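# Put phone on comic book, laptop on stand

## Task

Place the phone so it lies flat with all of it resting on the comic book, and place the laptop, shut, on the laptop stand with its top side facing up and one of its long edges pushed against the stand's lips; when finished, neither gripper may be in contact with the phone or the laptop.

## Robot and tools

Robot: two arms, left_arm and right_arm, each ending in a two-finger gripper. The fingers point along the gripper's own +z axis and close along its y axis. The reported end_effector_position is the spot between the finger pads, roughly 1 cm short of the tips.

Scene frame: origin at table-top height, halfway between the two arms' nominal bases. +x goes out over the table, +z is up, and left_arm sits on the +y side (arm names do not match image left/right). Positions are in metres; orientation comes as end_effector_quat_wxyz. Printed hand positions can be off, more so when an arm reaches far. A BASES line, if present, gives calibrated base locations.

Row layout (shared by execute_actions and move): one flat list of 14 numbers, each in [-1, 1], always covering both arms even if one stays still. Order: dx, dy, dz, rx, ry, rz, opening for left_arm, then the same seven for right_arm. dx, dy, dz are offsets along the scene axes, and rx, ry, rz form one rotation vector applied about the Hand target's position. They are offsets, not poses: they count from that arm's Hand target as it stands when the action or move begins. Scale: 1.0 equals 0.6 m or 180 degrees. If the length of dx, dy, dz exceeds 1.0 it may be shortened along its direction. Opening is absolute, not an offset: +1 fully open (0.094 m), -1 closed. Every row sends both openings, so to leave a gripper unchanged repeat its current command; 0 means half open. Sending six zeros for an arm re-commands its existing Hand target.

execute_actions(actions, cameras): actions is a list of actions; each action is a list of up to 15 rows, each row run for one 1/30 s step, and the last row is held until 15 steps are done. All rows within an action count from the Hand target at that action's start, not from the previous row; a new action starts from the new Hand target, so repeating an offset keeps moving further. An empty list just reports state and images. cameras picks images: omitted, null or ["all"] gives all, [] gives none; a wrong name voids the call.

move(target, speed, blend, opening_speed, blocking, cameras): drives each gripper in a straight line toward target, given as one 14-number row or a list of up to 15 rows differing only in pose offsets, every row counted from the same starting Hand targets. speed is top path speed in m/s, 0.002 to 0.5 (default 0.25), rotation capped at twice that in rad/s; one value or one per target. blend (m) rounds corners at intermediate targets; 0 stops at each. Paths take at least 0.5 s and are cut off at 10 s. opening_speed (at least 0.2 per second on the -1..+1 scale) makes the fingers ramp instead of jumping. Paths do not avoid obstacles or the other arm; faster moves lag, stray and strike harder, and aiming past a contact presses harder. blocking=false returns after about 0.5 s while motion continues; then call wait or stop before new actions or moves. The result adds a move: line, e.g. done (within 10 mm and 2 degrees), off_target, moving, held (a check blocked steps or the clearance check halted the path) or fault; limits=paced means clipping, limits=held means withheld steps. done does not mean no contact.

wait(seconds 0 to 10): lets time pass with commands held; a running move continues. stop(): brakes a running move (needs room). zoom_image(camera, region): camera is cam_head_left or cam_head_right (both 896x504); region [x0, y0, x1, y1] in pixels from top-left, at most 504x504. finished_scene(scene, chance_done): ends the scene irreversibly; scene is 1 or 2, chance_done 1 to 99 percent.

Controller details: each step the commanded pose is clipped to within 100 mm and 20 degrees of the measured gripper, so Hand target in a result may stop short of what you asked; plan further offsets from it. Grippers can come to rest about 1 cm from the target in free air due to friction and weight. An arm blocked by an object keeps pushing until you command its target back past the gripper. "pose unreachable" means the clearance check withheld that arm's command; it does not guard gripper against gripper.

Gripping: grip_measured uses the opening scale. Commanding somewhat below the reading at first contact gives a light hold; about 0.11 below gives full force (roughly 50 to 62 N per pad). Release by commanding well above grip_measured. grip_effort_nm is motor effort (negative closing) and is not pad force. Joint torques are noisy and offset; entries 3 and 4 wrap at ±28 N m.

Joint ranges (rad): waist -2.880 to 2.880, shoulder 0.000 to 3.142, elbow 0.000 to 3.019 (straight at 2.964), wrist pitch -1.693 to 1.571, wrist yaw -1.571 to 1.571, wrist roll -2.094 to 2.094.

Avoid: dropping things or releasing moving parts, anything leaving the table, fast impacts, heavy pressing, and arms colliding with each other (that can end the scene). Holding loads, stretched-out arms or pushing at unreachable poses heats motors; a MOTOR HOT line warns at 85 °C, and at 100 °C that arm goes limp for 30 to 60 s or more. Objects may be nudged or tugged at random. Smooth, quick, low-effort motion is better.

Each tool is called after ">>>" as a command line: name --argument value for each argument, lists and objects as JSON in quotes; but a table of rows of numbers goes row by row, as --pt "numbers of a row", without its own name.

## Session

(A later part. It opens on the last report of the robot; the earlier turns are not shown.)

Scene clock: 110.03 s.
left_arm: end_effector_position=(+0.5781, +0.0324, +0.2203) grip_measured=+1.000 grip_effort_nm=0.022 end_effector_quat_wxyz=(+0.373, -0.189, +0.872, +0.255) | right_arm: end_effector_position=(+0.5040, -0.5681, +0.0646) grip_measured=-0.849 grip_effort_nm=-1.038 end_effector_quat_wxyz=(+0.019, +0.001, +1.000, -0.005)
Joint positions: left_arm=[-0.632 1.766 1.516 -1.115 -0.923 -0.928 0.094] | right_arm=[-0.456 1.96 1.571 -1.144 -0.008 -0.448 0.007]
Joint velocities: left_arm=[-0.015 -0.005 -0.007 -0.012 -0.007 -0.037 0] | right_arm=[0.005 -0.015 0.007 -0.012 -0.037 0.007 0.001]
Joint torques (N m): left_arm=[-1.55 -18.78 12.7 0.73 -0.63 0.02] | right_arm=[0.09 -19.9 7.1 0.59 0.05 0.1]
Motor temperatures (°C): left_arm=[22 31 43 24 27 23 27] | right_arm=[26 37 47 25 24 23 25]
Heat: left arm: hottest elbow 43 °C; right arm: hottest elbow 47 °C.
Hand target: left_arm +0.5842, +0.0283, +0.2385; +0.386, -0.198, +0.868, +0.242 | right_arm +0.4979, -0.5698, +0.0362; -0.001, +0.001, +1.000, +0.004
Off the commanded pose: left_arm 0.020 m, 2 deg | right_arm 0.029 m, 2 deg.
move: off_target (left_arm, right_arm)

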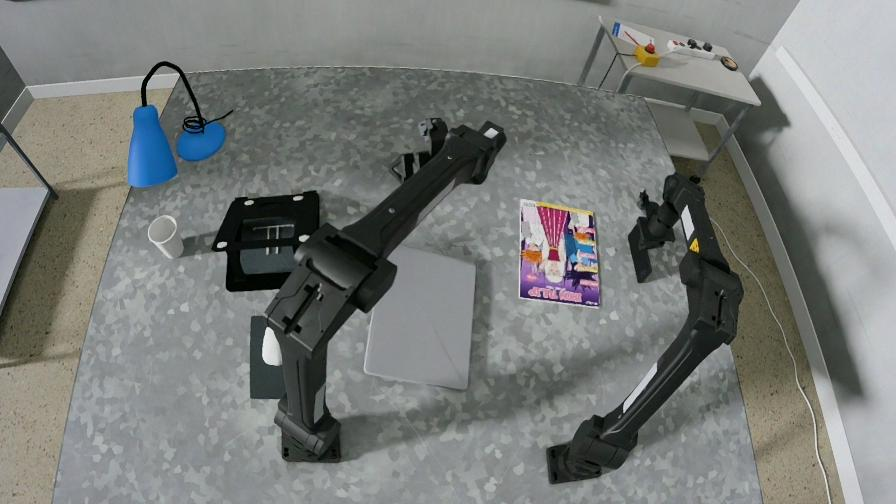

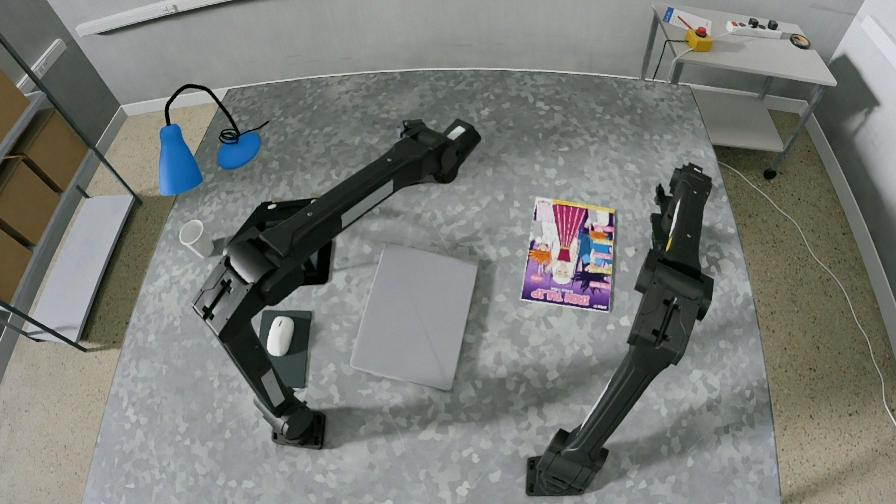

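>>> move --pt "0 0 0 0 0 0 1 0.0 0 0.25 0 0 0 -1" --pt "0 0 0 0 0 0 1 0.0 0.25 0.33 0 0 0 -1" --speed 0.15 --blend 0.02

>>> zoom_image --camera "cam_head_left" --region '[500, 140, 700, 320]'

Scene clock: 121.87 s.
left_arm: end_effector_position=(+0.5781, +0.0324, +0.2203) grip_measured=+1.000 grip_effort_nm=0.027 end_effector_quat_wxyz=(+0.373, -0.189, +0.872, +0.255) | right_arm: end_effector_position=(+0.4995, -0.4186, +0.2096) grip_measured=-0.849 grip_effort_nm=-1.038 end_effector_quat_wxyz=(-0.022, -0.001, +1.000, +0.009)
Joint positions: left_arm=[-0.632 1.766 1.516 -1.115 -0.923 -0.928 0.094] | right_arm=[-0.207 1.787 1.707 -1.537 -0.01 -0.204 0.007]
Joint velocities: left_arm=[0.005 -0.005 0.002 -0.002 0.022 -0.007 0] | right_arm=[-0.005 -0.005 0.012 0.027 -0.007 0.022 -0.001]
Joint torques (N m): left_arm=[-1.61 -19.55 12.6 0.7 -0.62 -0.03] | right_arm=[0.85 -23 10.66 -0.31 0.06 0.2]
Motor temperatures (°C): left_arm=[22 31 43 24 27 23 27] | right_arm=[26 38 46 25 24 23 26]
Heat: left arm: hottest elbow 43 °C; right arm: hottest elbow 46 °C.
Hand target: left_arm +0.5842, +0.0283, +0.2385; +0.386, -0.198, +0.868, +0.242 | right_arm +0.5025, -0.4173, +0.2330; -0.002, +0.001, +1.000, +0.004
Off the commanded pose: left_arm 0.020 m, 2 deg | right_arm 0.025 m, 3 deg.
move: off_target (left_arm, right_arm)

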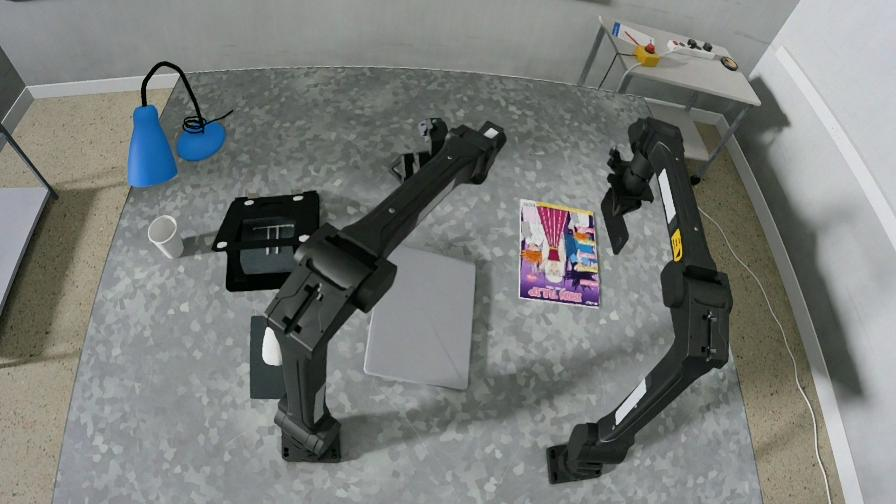

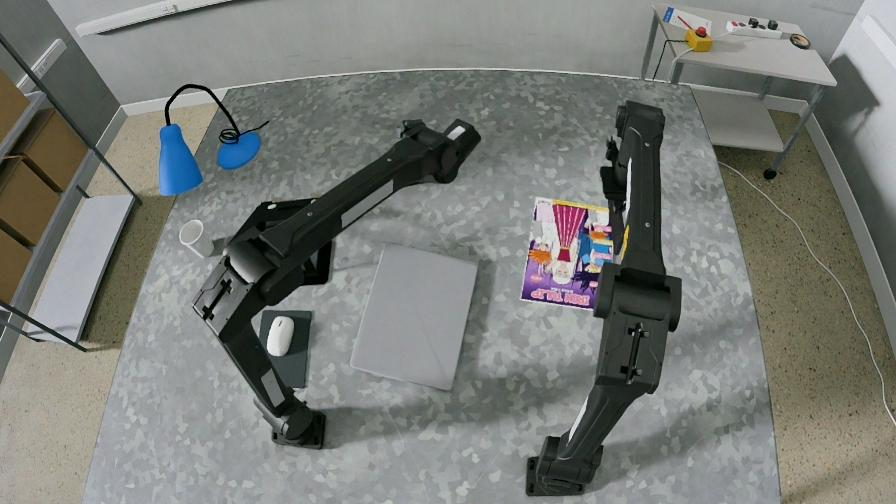

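Scaled by 2.520.

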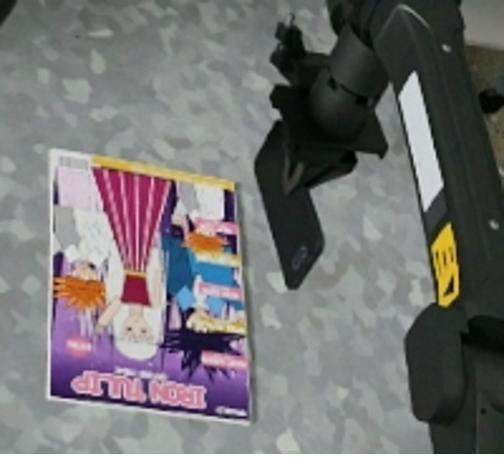

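>>> move --target '[0,0,0,0,0,0,1,0.0,0.02,0.0,0.16,0,0,-1]' --speed 0.2 --cameras '[]'

>>> move --target '[0,0,0,0,0,0,1,0.0,0.0,0.0,0.16,0,0,-1]' --speed 0.2

>>> zoom_image --camera "cam_head_left" --region '[500, 140, 700, 320]'

Scene clock: 127.27 s.
left_arm: end_effector_position=(+0.5781, +0.0324, +0.2203) grip_measured=+1.000 grip_effort_nm=0.027 end_effector_quat_wxyz=(+0.373, -0.189, +0.872, +0.255) | right_arm: end_effector_position=(+0.4864, -0.3962, +0.2210) grip_measured=-0.849 grip_effort_nm=-1.038 end_effector_quat_wxyz=(-0.014, +0.005, +0.967, +0.254)
Joint positions: left_arm=[-0.632 1.766 1.516 -1.115 -0.923 -0.928 0.094] | right_arm=[-0.319 1.818 1.718 -1.669 -0.477 -0.352 0.007]
Joint velocities: left_arm=[-0.005 -0.015 0.007 0.002 0.066 -0.022 0] | right_arm=[0.005 0.005 0.012 0.002 -0.007 -0.051 0]
Joint torques (N m): left_arm=[-1.96 -19.37 12.86 0.53 -0.6 -0.05] | right_arm=[-0.21 -19.49 13.3 -0.61 -0.48 0]
Motor temperatures (°C): left_arm=[22 31 43 24 27 23 27] | right_arm=[26 39 47 25 24 23 26]
Heat: left arm: hottest elbow 43 °C; right arm: hottest elbow 47 °C.
Hand target: left_arm +0.5842, +0.0283, +0.2385; +0.386, -0.198, +0.868, +0.242 | right_arm +0.5026, -0.4060, +0.2334; +0.001, +0.002, +0.968, +0.253
Off the commanded pose: left_arm 0.020 m, 2 deg | right_arm 0.022 m, 1 deg.
joint sent to its limit (right arm) — joint 4 (wrist pitch), lower limit. The joint targets still meet the commanded pose.
move: off_target (left_arm, right_arm)
No camera images: "cameras" was empty.

Scene clock: 129.10 s.
left_arm: end_effector_position=(+0.5781, +0.0324, +0.2203) grip_measured=+1.000 grip_effort_nm=0.022 end_effector_quat_wxyz=(+0.373, -0.189, +0.872, +0.255) | right_arm: end_effector_position=(+0.5036, -0.4022, +0.2477) grip_measured=-0.849 grip_effort_nm=-1.038 end_effector_quat_wxyz=(+0.091, +0.031, +0.892, +0.442)
Joint positions: left_arm=[-0.632 1.766 1.516 -1.115 -0.923 -0.928 0.094] | right_arm=[-0.428 1.84 1.693 -1.669 -0.913 -0.474 0.007]
Joint velocities: left_arm=[-0.005 -0.015 -0.002 0.002 -0.051 0.037 0] | right_arm=[-0.005 -0.005 0.007 -0.007 0.022 0.007 -0.001]
Joint torques (N m): left_arm=[-1.44 -19.43 12.83 0.68 -0.57 -0.04] | right_arm=[-0.21 -19.49 7.54 -0.69 -0.78 0.07]
Motor temperatures (°C): left_arm=[22 31 43 24 27 23 27] | right_arm=[26 39 47 25 24 23 26]
Heat: left arm: hottest elbow 43 °C; right arm: hottest elbow 47 °C.
Hand target: left_arm +0.5842, +0.0283, +0.2385; +0.386, -0.198, +0.868, +0.242 | right_arm +0.5022, -0.4071, +0.2342; +0.005, +0.003, +0.875, +0.484
Off the commanded pose: left_arm 0.020 m, 2 deg | right_arm 0.015 m, 12 deg.
joint sent to its limit (right arm) — joint 4 (wrist pitch), lower limit. The joint targets are off in orientation, not in position.
move: off_target (left_arm, right_arm)

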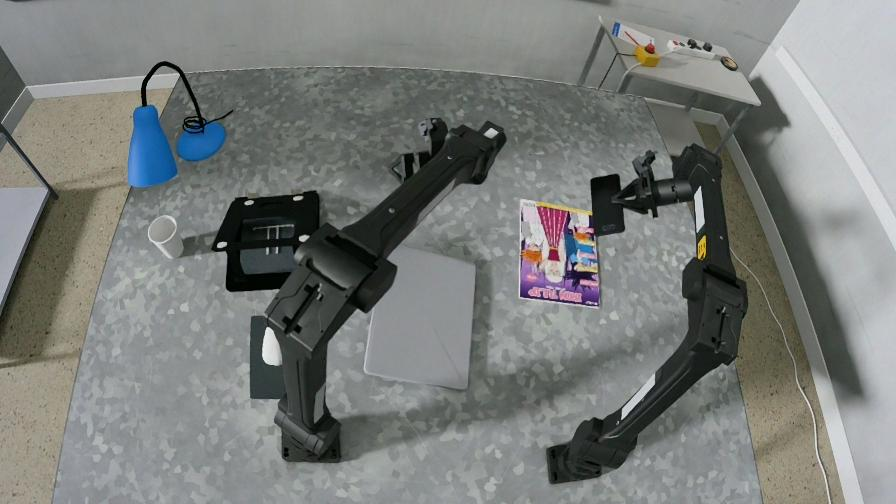

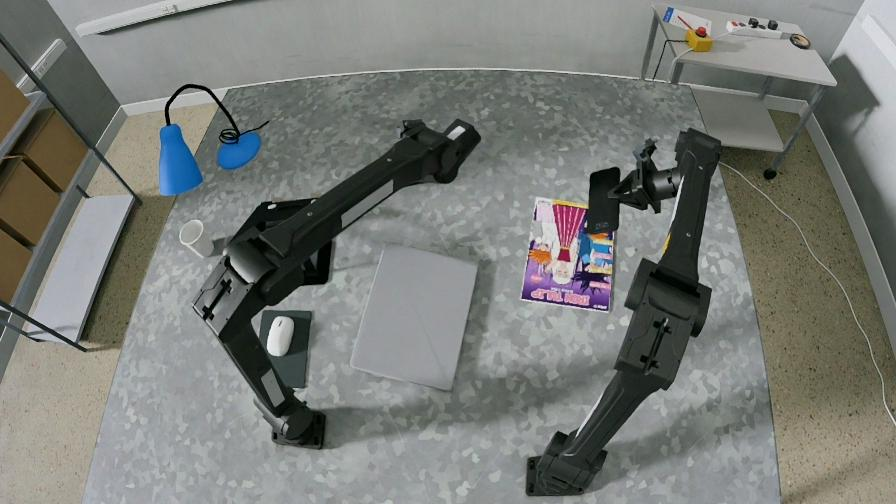

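Scaled by 2.520.

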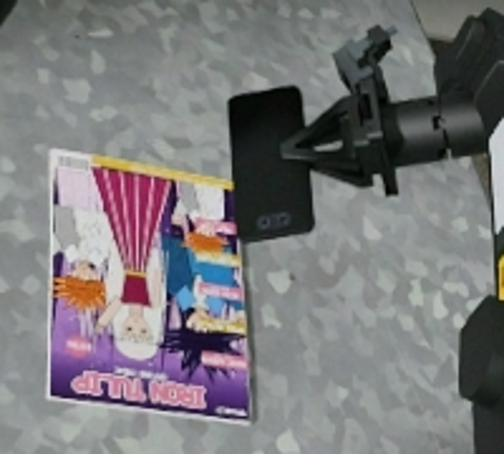

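>>> move --target '[0,0,0,0,0,0,1,-0.03,0.1,-0.15,0.03,0,0,-1]' --speed 0.15

>>> zoom_image --camera "cam_head_left" --region '[500, 140, 700, 320]'

Scene clock: 134.00 s.
left_arm: end_effector_position=(+0.5781, +0.0324, +0.2203) grip_measured=+1.000 grip_effort_nm=0.022 end_effector_quat_wxyz=(+0.373, -0.189, +0.872, +0.255) | right_arm: end_effector_position=(+0.4838, -0.3527, +0.1526) grip_measured=-0.849 grip_effort_nm=-1.033 end_effector_quat_wxyz=(+0.024, +0.005, +0.858, +0.514)
Joint positions: left_arm=[-0.632 1.766 1.516 -1.115 -0.923 -0.928 0.094] | right_arm=[-0.369 1.961 1.537 -1.669 -0.997 -0.642 0.007]
Joint velocities: left_arm=[-0.015 -0.005 -0.012 0.007 0.081 -0.037 0] | right_arm=[0.005 -0.015 -0.002 0.012 -0.037 -0.037 -0.001]
Joint torques (N m): left_arm=[-1.32 -19.66 12.74 0.65 -0.61 -0.02] | right_arm=[1.08 -20.31 6.82 -1.09 -0.73 0.09]
Motor temperatures (°C): left_arm=[22 31 43 24 27 23 27] | right_arm=[26 38 46 25 24 23 26]
Heat: left arm: hottest elbow 43 °C; right arm: hottest elbow 46 °C.
Hand target: left_arm +0.5842, +0.0283, +0.2385; +0.386, -0.198, +0.868, +0.242 | right_arm +0.4822, -0.3474, +0.1437; +0.005, +0.006, +0.851, +0.525
Off the commanded pose: left_arm 0.020 m, 2 deg | right_arm 0.010 m, 3 deg.
joint sent to its limit (right arm) — joint 4 (wrist pitch), lower limit. The joint targets still meet the commanded pose.
move: off_target (left_arm, right_arm)

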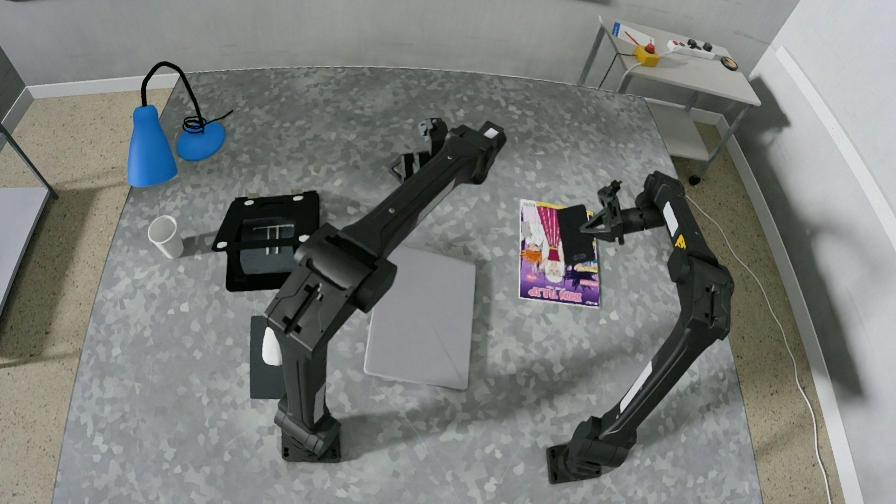

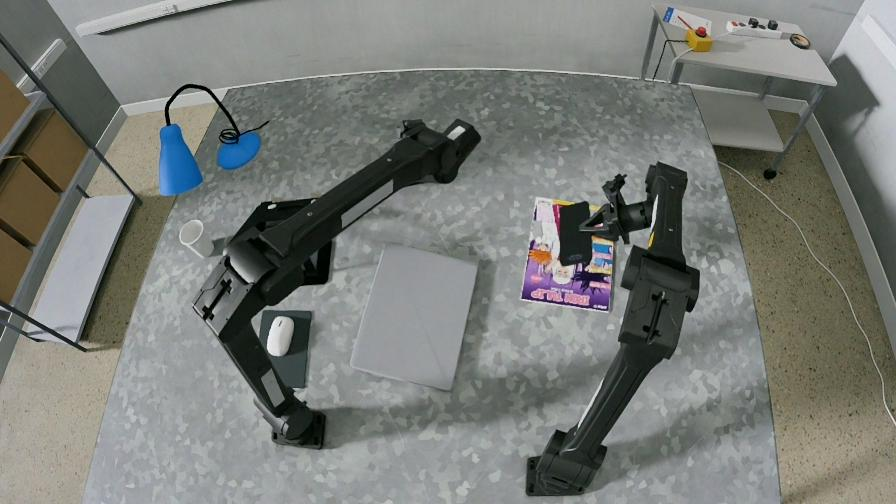

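Scaled by 2.520.

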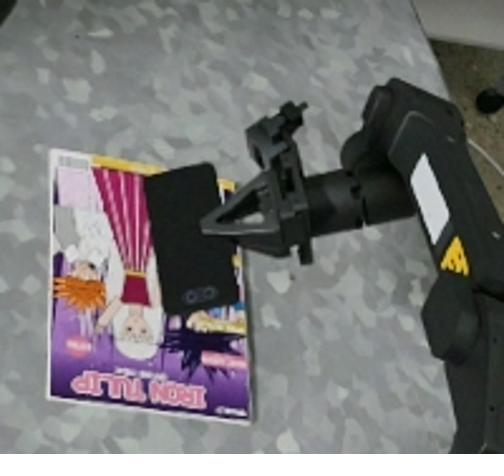

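>>> move --target '[0,0,0,0,0,0,1,0.0,0.02,-0.13,0.0,0,0,-1]' --speed 0.12

>>> zoom_image --camera "cam_head_left" --region '[500, 170, 660, 320]'

>>> zoom_image --camera "cam_head_right" --region '[500, 170, 660, 320]'

Scene clock: 138.77 s.
left_arm: end_effector_position=(+0.5781, +0.0324, +0.2203) grip_measured=+1.000 grip_effort_nm=0.022 end_effector_quat_wxyz=(+0.373, -0.189, +0.872, +0.255) | right_arm: end_effector_position=(+0.4808, -0.3430, +0.0769) grip_measured=-0.849 grip_effort_nm=-1.038 end_effector_quat_wxyz=(+0.016, +0.003, +0.854, +0.519)
Joint positions: left_arm=[-0.632 1.766 1.516 -1.115 -0.923 -0.928 0.094] | right_arm=[-0.354 2.056 1.46 -1.514 -1.005 -0.643 0.007]
Joint velocities: left_arm=[-0.015 -0.015 -0.002 -0.017 -0.022 -0.037 0] | right_arm=[0.005 -0.005 -0.007 -0.017 -0.066 -0.022 0.001]
Joint torques (N m): left_arm=[-1.61 -19.9 12.63 0.58 -0.59 -0.07] | right_arm=[1.32 -20.07 5.91 -0.49 -0.72 0.11]
Motor temperatures (°C): left_arm=[22 31 43 24 27 23 27] | right_arm=[26 38 46 25 24 23 26]
Heat: left arm: hottest elbow 43 °C; right arm: hottest elbow 46 °C.
Hand target: left_arm +0.5842, +0.0283, +0.2385; +0.386, -0.198, +0.868, +0.242 | right_arm +0.4803, -0.3360, +0.0657; +0.006, +0.006, +0.851, +0.525
Off the commanded pose: left_arm 0.020 m, 2 deg | right_arm 0.014 m, 1 deg.
move: off_target (left_arm, right_arm)

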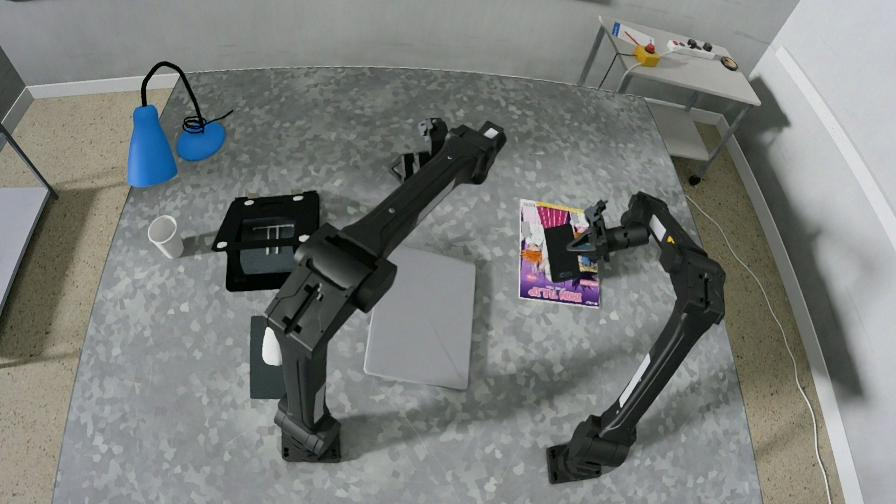

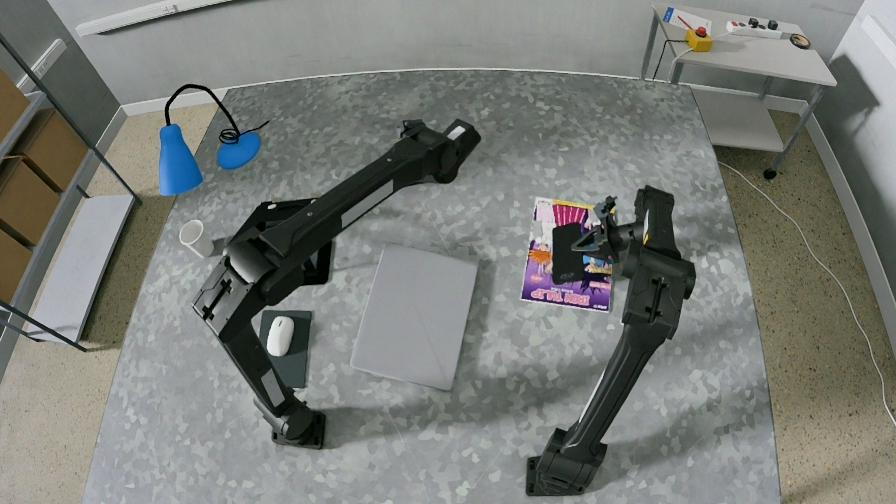

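Scaled by 3.150.

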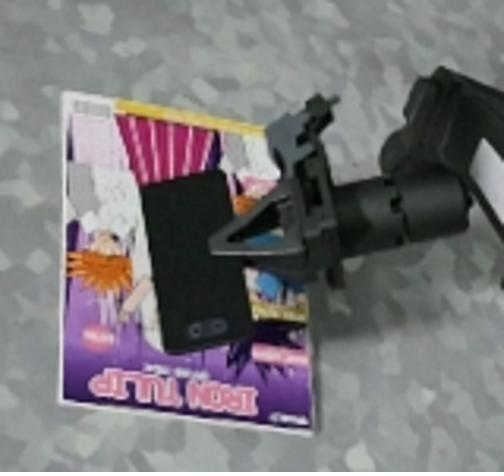

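Scaled by 3.150.

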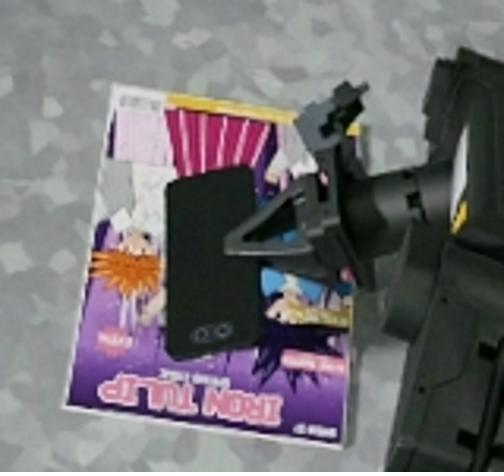

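>>> move --target '[0,0,0,0,0,0,1,0.0,0.0,-0.035,0.0,0,0,-1]' --speed 0.06

>>> zoom_image --camera "cam_head_left" --region '[500, 170, 660, 320]'

>>> zoom_image --camera "cam_head_right" --region '[500, 170, 660, 320]'

Scene clock: 142.00 s.
left_arm: end_effector_position=(+0.5781, +0.0324, +0.2203) grip_measured=+1.000 grip_effort_nm=0.022 end_effector_quat_wxyz=(+0.373, -0.189, +0.872, +0.255) | right_arm: end_effector_position=(+0.4819, -0.3434, +0.0582) grip_measured=-0.849 grip_effort_nm=-1.038 end_effector_quat_wxyz=(+0.018, +0.002, +0.855, +0.519)
Joint positions: left_arm=[-0.632 1.766 1.516 -1.115 -0.923 -0.928 0.094] | right_arm=[-0.354 2.085 1.452 -1.472 -1.005 -0.643 0.007]
Joint velocities: left_arm=[0.005 -0.005 0.002 0.002 -0.007 0.007 0] | right_arm=[0.005 -0.005 -0.002 0.012 0.007 0.007 0]
Joint torques (N m): left_arm=[-1.32 -19.08 12.77 0.76 -0.59 0] | right_arm=[1.38 -20.84 5.6 -0.43 -0.71 0.11]
Motor temperatures (°C): left_arm=[22 31 43 24 27 23 27] | right_arm=[26 38 45 25 24 23 26]
Heat: left arm: hottest elbow 43 °C; right arm: hottest elbow 45 °C.
Hand target: left_arm +0.5842, +0.0283, +0.2385; +0.386, -0.198, +0.868, +0.242 | right_arm +0.4798, -0.3361, +0.0446; +0.006, +0.006, +0.851, +0.525
Off the commanded pose: left_arm 0.020 m, 2 deg | right_arm 0.016 m, 2 deg.
move: off_target (left_arm, right_arm)

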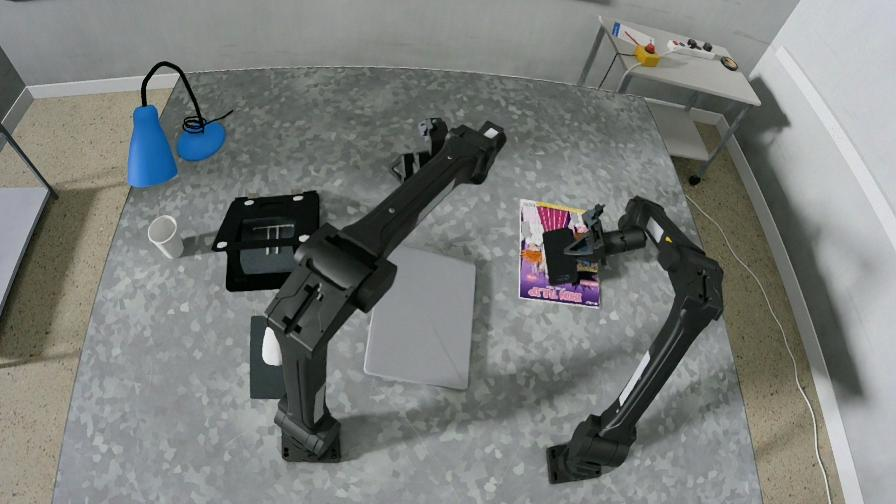

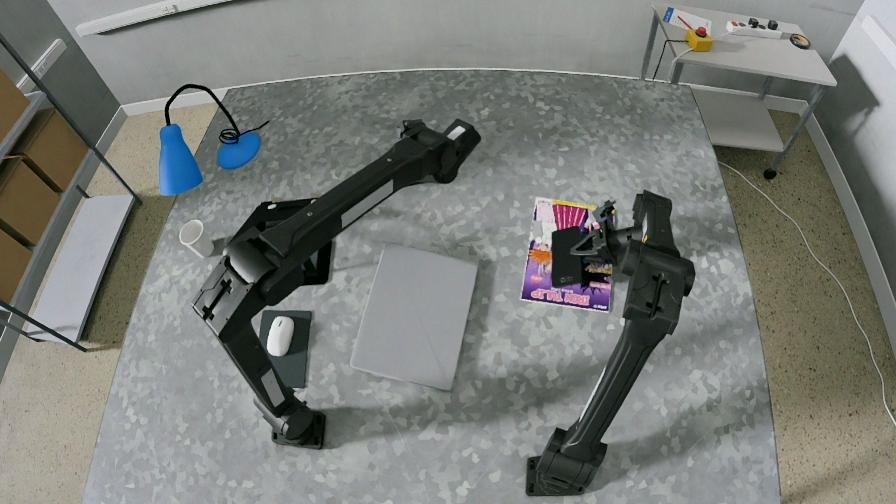

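Scaled by 3.150.

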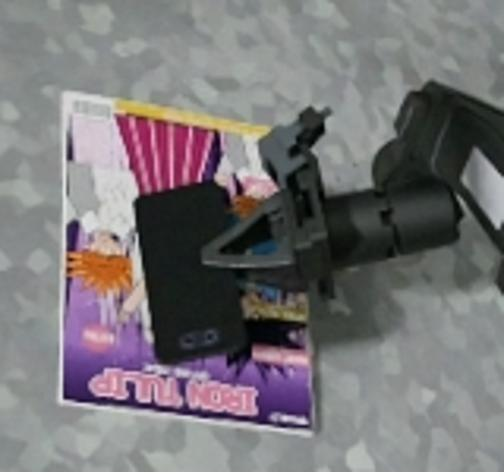

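Scaled by 3.150.

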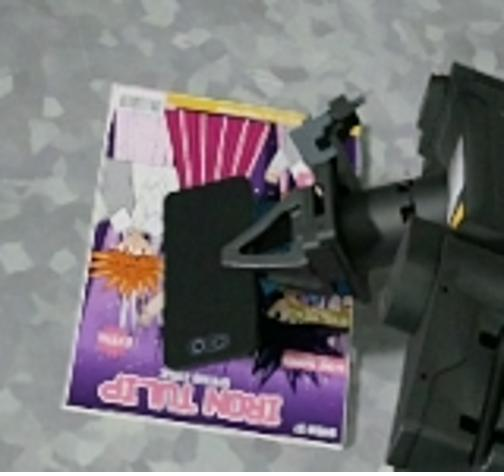

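>>> move --target '[0,0,0,0,0,0,1,0.0,0.0,-0.03,0.02,0,0,-1]' --speed 0.06

>>> zoom_image --camera "cam_head_left" --region '[500, 170, 660, 320]'

>>> zoom_image --camera "cam_head_right" --region '[500, 170, 660, 320]'

Scene clock: 146.90 s.
left_arm: end_effector_position=(+0.5781, +0.0324, +0.2203) grip_measured=+1.000 grip_effort_nm=0.022 end_effector_quat_wxyz=(+0.373, -0.189, +0.872, +0.255) | right_arm: end_effector_position=(+0.4810, -0.3385, +0.0372) grip_measured=-0.849 grip_effort_nm=-1.038 end_effector_quat_wxyz=(+0.020, -0.001, +0.839, +0.544)
Joint positions: left_arm=[-0.632 1.766 1.516 -1.115 -0.923 -0.928 0.094] | right_arm=[-0.354 2.145 1.452 -1.483 -1.054 -0.71 0.007]
Joint velocities: left_arm=[-0.015 -0.005 0.002 0.007 -0.007 -0.022 0] | right_arm=[-0.005 -0.015 -0.002 -0.012 -0.022 0.037 0]
Joint torques (N m): left_arm=[-0.73 -19.37 12.79 0.61 -0.57 -0.07] | right_arm=[0.79 -20.72 6.42 -1.33 -0.56 0.04]
Motor temperatures (°C): left_arm=[22 31 43 24 27 23 27] | right_arm=[26 38 45 25 24 23 27]
Heat: left arm: hottest elbow 43 °C; right arm: hottest elbow 45 °C.
Hand target: left_arm +0.5842, +0.0283, +0.2385; +0.386, -0.198, +0.868, +0.242 | right_arm +0.4793, -0.3363, +0.0265; +0.006, +0.007, +0.834, +0.551
Off the commanded pose: left_arm 0.020 m, 2 deg | right_arm 0.011 m, 2 deg.
move: off_target (left_arm, right_arm)

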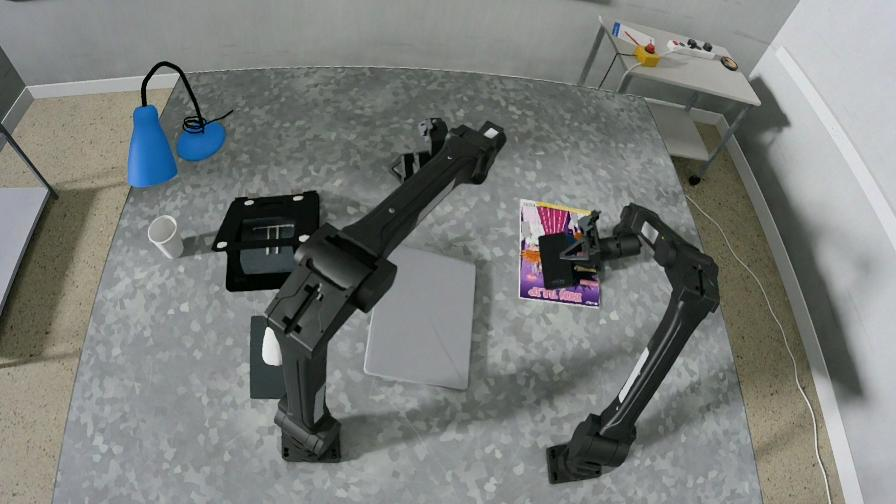

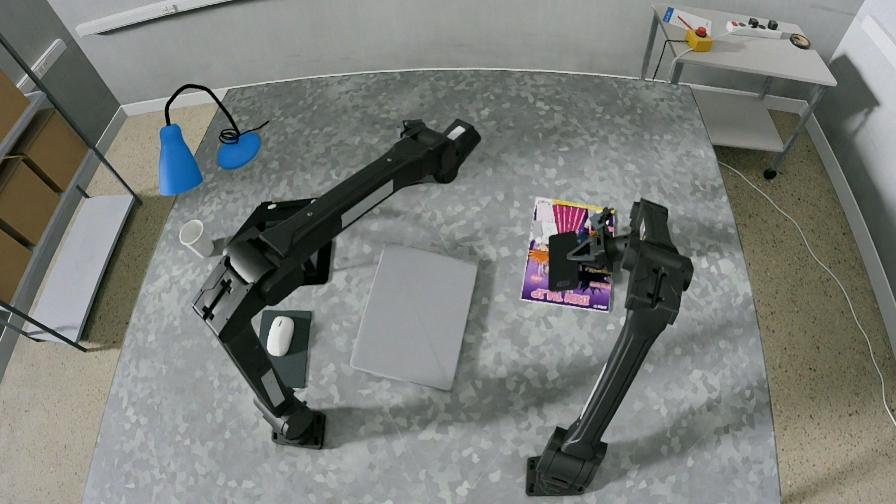

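Scaled by 3.150.

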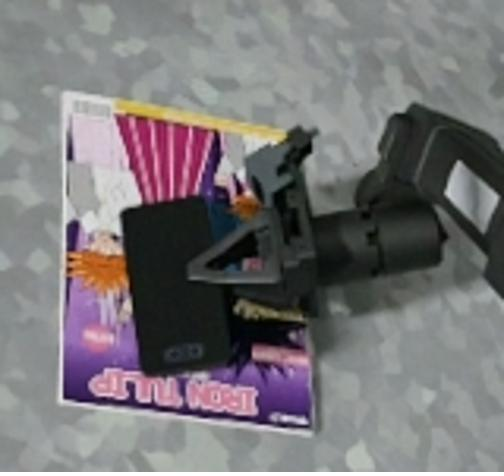

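Scaled by 3.150.

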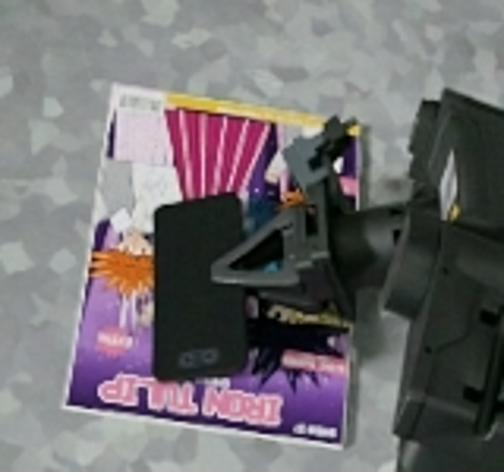

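>>> move --target '[0,0,0,0,0,0,1,0.0,0.0,0.012,0.0,0,0,-0.55]' --speed 0.05 --opening_speed 0.2

>>> zoom_image --camera "cam_head_left" --region '[500, 170, 660, 320]'

>>> zoom_image --camera "cam_head_right" --region '[500, 170, 660, 320]'

Scene clock: 156.50 s.
left_arm: end_effector_position=(+0.5781, +0.0324, +0.2203) grip_measured=+1.000 grip_effort_nm=0.022 end_effector_quat_wxyz=(+0.373, -0.189, +0.872, +0.255) | right_arm: end_effector_position=(+0.4790, -0.3377, +0.0387) grip_measured=-0.552 grip_effort_nm=0.056 end_effector_quat_wxyz=(+0.014, +0.003, +0.837, +0.547)
Joint positions: left_arm=[-0.632 1.766 1.516 -1.115 -0.923 -0.928 0.094] | right_arm=[-0.354 2.145 1.452 -1.5 -1.054 -0.71 0.021]
Joint velocities: left_arm=[-0.015 -0.015 0.007 -0.002 -0.007 -0.022 0] | right_arm=[-0.005 -0.015 -0.007 0.002 -0.066 0.007 0]
Joint torques (N m): left_arm=[-1.44 -19.19 12.75 0.61 -0.62 -0.03] | right_arm=[0.73 -21.19 6.53 -1.29 -0.56 0.02]
Motor temperatures (°C): left_arm=[22 31 43 24 27 23 27] | right_arm=[26 37 44 25 24 23 27]
Heat: left arm: hottest elbow 43 °C; right arm: hottest elbow 44 °C.
Hand target: left_arm +0.5842, +0.0283, +0.2385; +0.386, -0.198, +0.868, +0.242 | right_arm +0.4795, -0.3363, +0.0337; +0.006, +0.006, +0.834, +0.551
Off the commanded pose: left_arm 0.020 m, 2 deg | right_arm 0.005 m, 1 deg.
move: off_target (left_arm)

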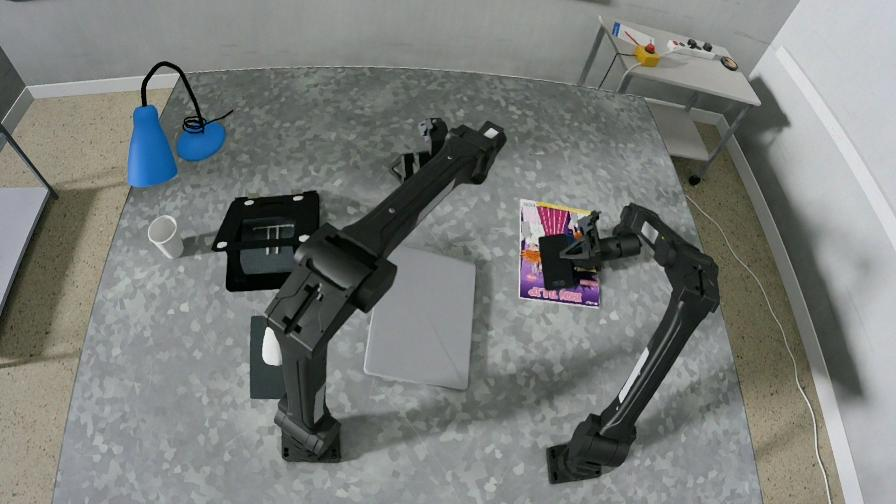

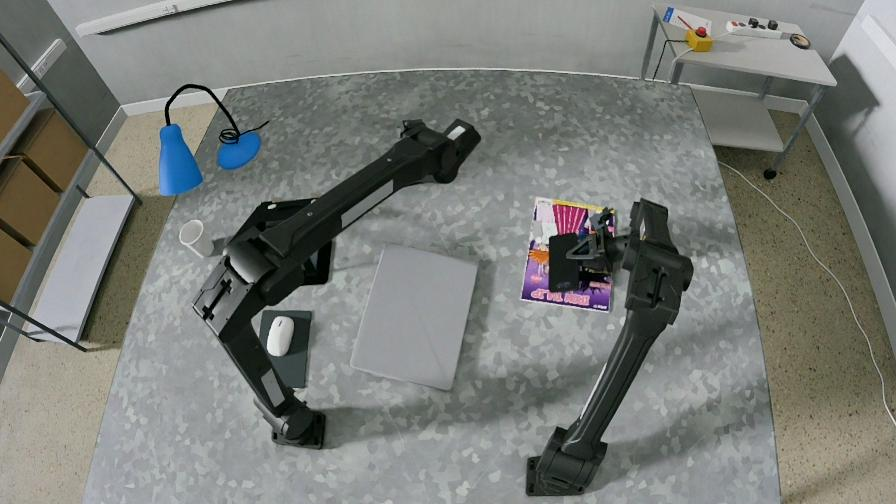

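Scaled by 3.150.

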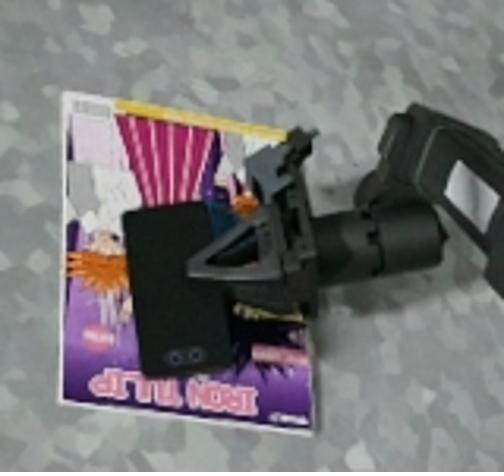

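Scaled by 3.150.

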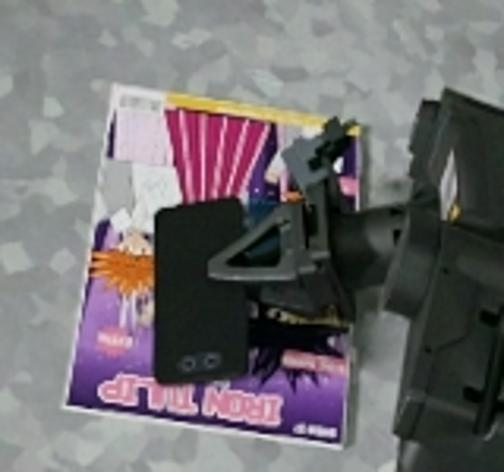

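>>> move --target '[0,0,0,0,0,0,1,0.0,-0.12,0.01,0.0,0,0,-0.55]' --speed 0.05

>>> zoom_image --camera "cam_head_left" --region '[500, 170, 660, 320]'

>>> zoom_image --camera "cam_head_right" --region '[500, 170, 660, 320]'

Scene clock: 162.70 s.
left_arm: end_effector_position=(+0.5781, +0.0324, +0.2203) grip_measured=+1.000 grip_effort_nm=0.022 end_effector_quat_wxyz=(+0.373, -0.189, +0.872, +0.255) | right_arm: end_effector_position=(+0.4700, -0.3978, +0.0452) grip_measured=-0.551 grip_effort_nm=0.056 end_effector_quat_wxyz=(+0.011, +0.010, +0.840, +0.543)
Joint positions: left_arm=[-0.632 1.766 1.516 -1.115 -0.923 -0.928 0.094] | right_arm=[-0.462 2.185 1.537 -1.665 -0.981 -0.843 0.021]
Joint velocities: left_arm=[-0.005 -0.005 0.002 0.007 -0.022 0.022 0] | right_arm=[0.005 0.005 0.007 0.002 -0.095 -0.051 0]
Joint torques (N m): left_arm=[-1.79 -19.31 12.7 0.61 -0.56 -0.02] | right_arm=[-0.15 -20.66 9.26 -1.54 -0.39 -0.01]
Motor temperatures (°C): left_arm=[22 31 43 24 27 23 27] | right_arm=[26 37 43 25 24 23 26]
Heat: left arm: hottest elbow 43 °C; right arm: hottest elbow 43 °C.
Hand target: left_arm +0.5842, +0.0283, +0.2385; +0.386, -0.198, +0.868, +0.242 | right_arm +0.4801, -0.4084, +0.0399; +0.006, +0.007, +0.835, +0.551
Off the commanded pose: left_arm 0.020 m, 2 deg | right_arm 0.015 m, 1 deg.
joint sent to its limit (right arm) — joint 4 (wrist pitch), lower limit. The joint targets still meet the commanded pose.
move: off_target (left_arm, right_arm)

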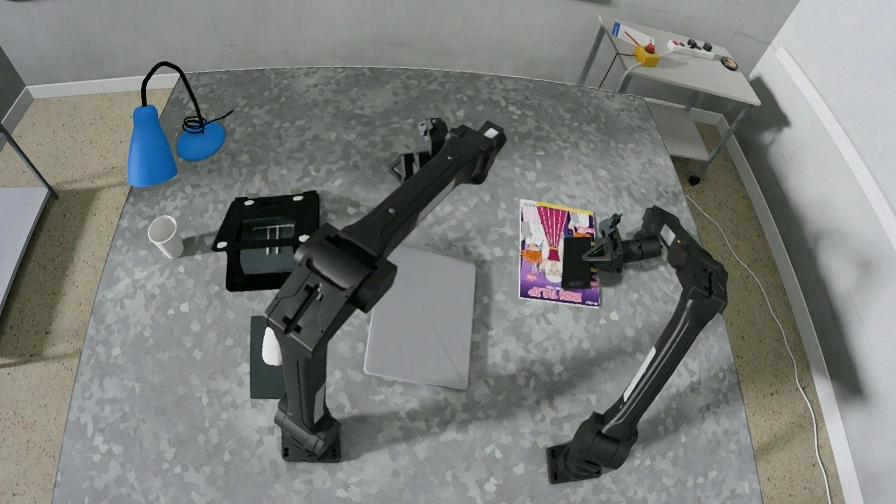

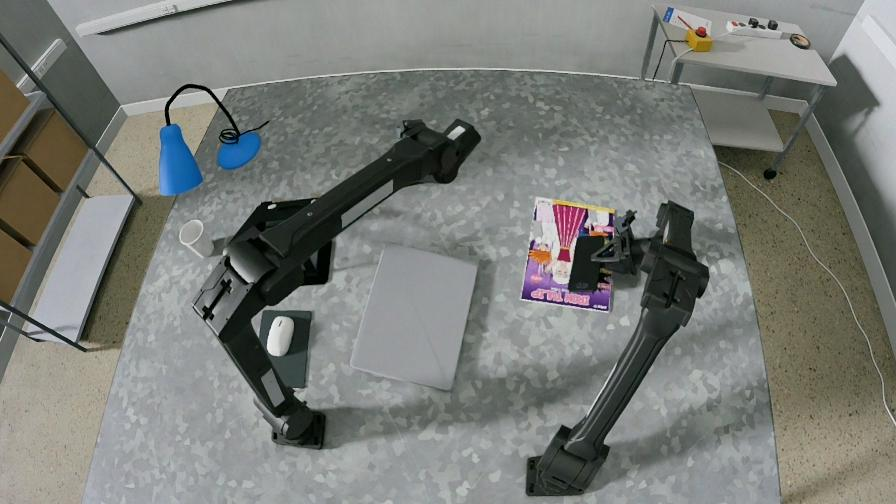

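Scaled by 3.150.

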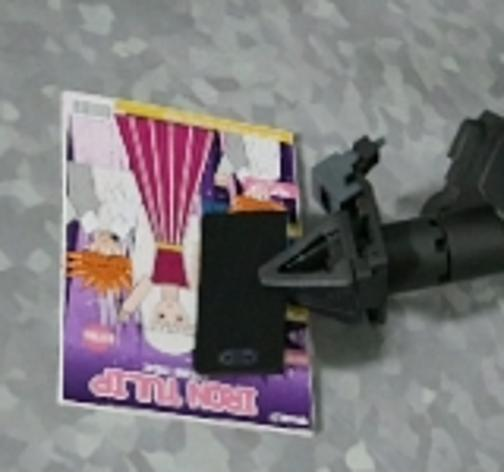

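Scaled by 3.150.

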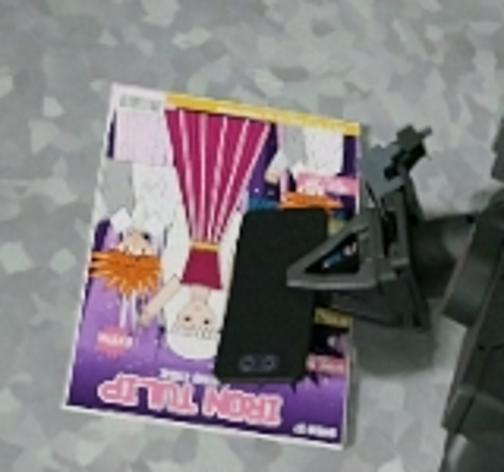

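>>> move --target '[0,0,0,0,0,0,1,0.0,0.085,-0.005,0.0,0,0,-0.55]' --speed 0.06 --cameras '[]'

>>> move --target '[0,0,0,0,0,0,1,0.0,0.0,0.0,-0.2,0,0,-0.4]' --speed 0.15

>>> zoom_image --camera "cam_head_left" --region '[500, 170, 660, 320]'

>>> zoom_image --camera "cam_head_right" --region '[500, 170, 660, 320]'

Scene clock: 173.43 s.
left_arm: end_effector_position=(+0.5781, +0.0324, +0.2203) grip_measured=+1.000 grip_effort_nm=0.022 end_effector_quat_wxyz=(+0.373, -0.189, +0.872, +0.255) | right_arm: end_effector_position=(+0.4813, -0.3638, +0.0385) grip_measured=-0.551 grip_effort_nm=0.056 end_effector_quat_wxyz=(+0.010, +0.006, +0.835, +0.550)
Joint positions: left_arm=[-0.632 1.766 1.516 -1.115 -0.923 -0.928 0.094] | right_arm=[-0.398 2.185 1.514 -1.594 -1.03 -0.783 0.021]
Joint velocities: left_arm=[-0.015 -0.005 -0.007 0.002 -0.095 -0.007 0] | right_arm=[-0.015 -0.005 0.007 -0.002 -0.022 0.095 -0.001]
Joint torques (N m): left_arm=[-1.38 -19.31 12.89 0.79 -0.58 0] | right_arm=[1.2 -23.41 4.94 -0.57 -0.57 0.13]
Motor temperatures (°C): left_arm=[22 32 43 24 27 23 27] | right_arm=[26 37 43 25 24 23 26]
Heat: left arm: hottest elbow 43 °C; right arm: hottest elbow 43 °C.
Hand target: left_arm +0.5842, +0.0283, +0.2385; +0.386, -0.198, +0.868, +0.242 | right_arm +0.4796, -0.3573, +0.0368; +0.006, +0.007, +0.834, +0.551
Off the commanded pose: left_arm 0.020 m, 2 deg | right_arm 0.007 m, 0 deg.
move: off_target (left_arm)
No camera images: "cameras" was empty.

Scene clock: 176.23 s.
left_arm: end_effector_position=(+0.5781, +0.0324, +0.2203) grip_measured=+1.000 grip_effort_nm=0.027 end_effector_quat_wxyz=(+0.373, -0.189, +0.872, +0.255) | right_arm: end_effector_position=(+0.4803, -0.3627, +0.0300) grip_measured=-0.401 grip_effort_nm=0.061 end_effector_quat_wxyz=(-0.002, +0.003, +0.963, +0.270)
Joint positions: left_arm=[-0.632 1.766 1.516 -1.115 -0.923 -0.928 0.094] | right_arm=[-0.274 1.938 1.357 -1.153 -0.525 -0.306 0.028]
Joint velocities: left_arm=[-0.005 -0.024 0.007 0.002 0.007 0.022 0] | right_arm=[-0.005 -0.005 0.002 -0.017 0.007 -0.037 0]
Joint torques (N m): left_arm=[-1.9 -19.6 12.92 0.57 -0.56 -0.02] | right_arm=[1.38 -23.12 6.11 -0.05 -0.3 0.16]
Motor temperatures (°C): left_arm=[22 32 43 24 27 23 27] | right_arm=[26 37 42 25 24 23 26]
Heat: left arm: hottest elbow 43 °C; right arm: hottest elbow 42 °C.
Hand target: left_arm +0.5842, +0.0283, +0.2385; +0.386, -0.198, +0.868, +0.242 | right_arm +0.4797, -0.3563, +0.0371; +0.004, -0.001, +0.963, +0.268
Off the commanded pose: left_arm 0.020 m, 2 deg | right_arm 0.009 m, 1 deg.
move: off_target (left_arm)

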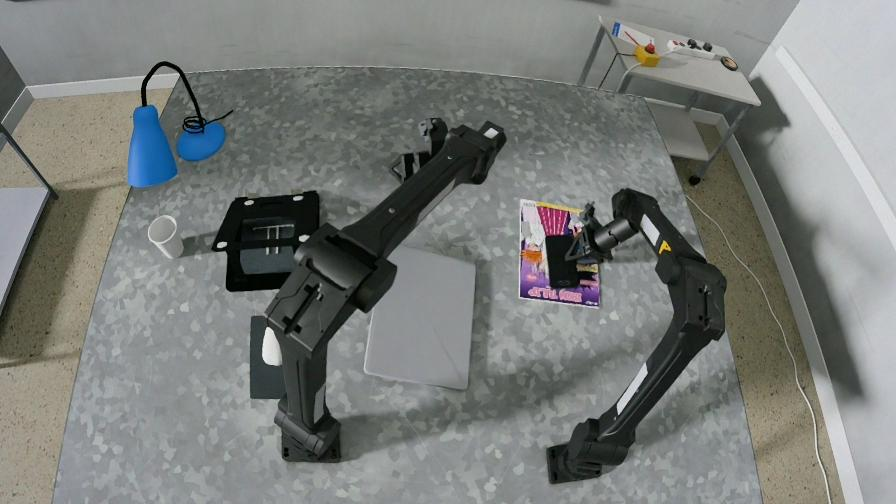

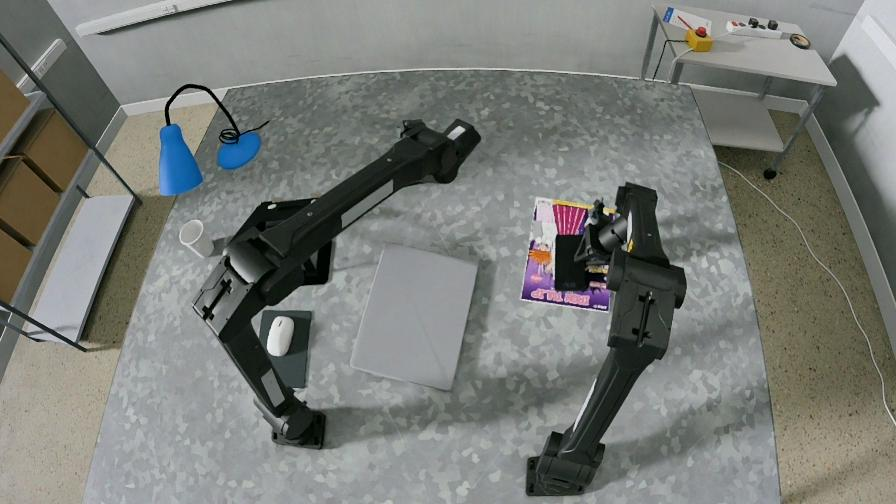

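Scaled by 3.150.

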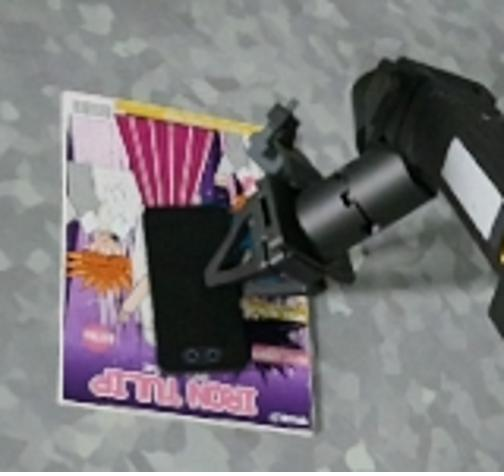

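Scaled by 3.150.

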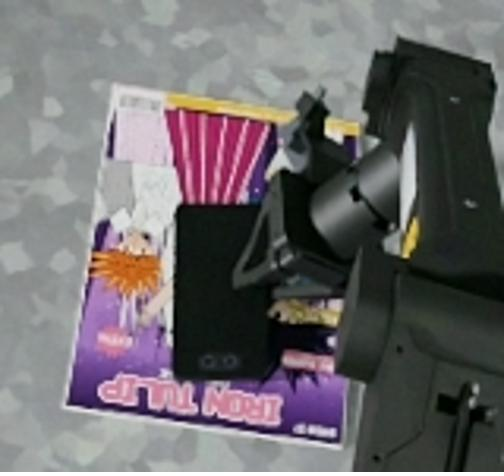

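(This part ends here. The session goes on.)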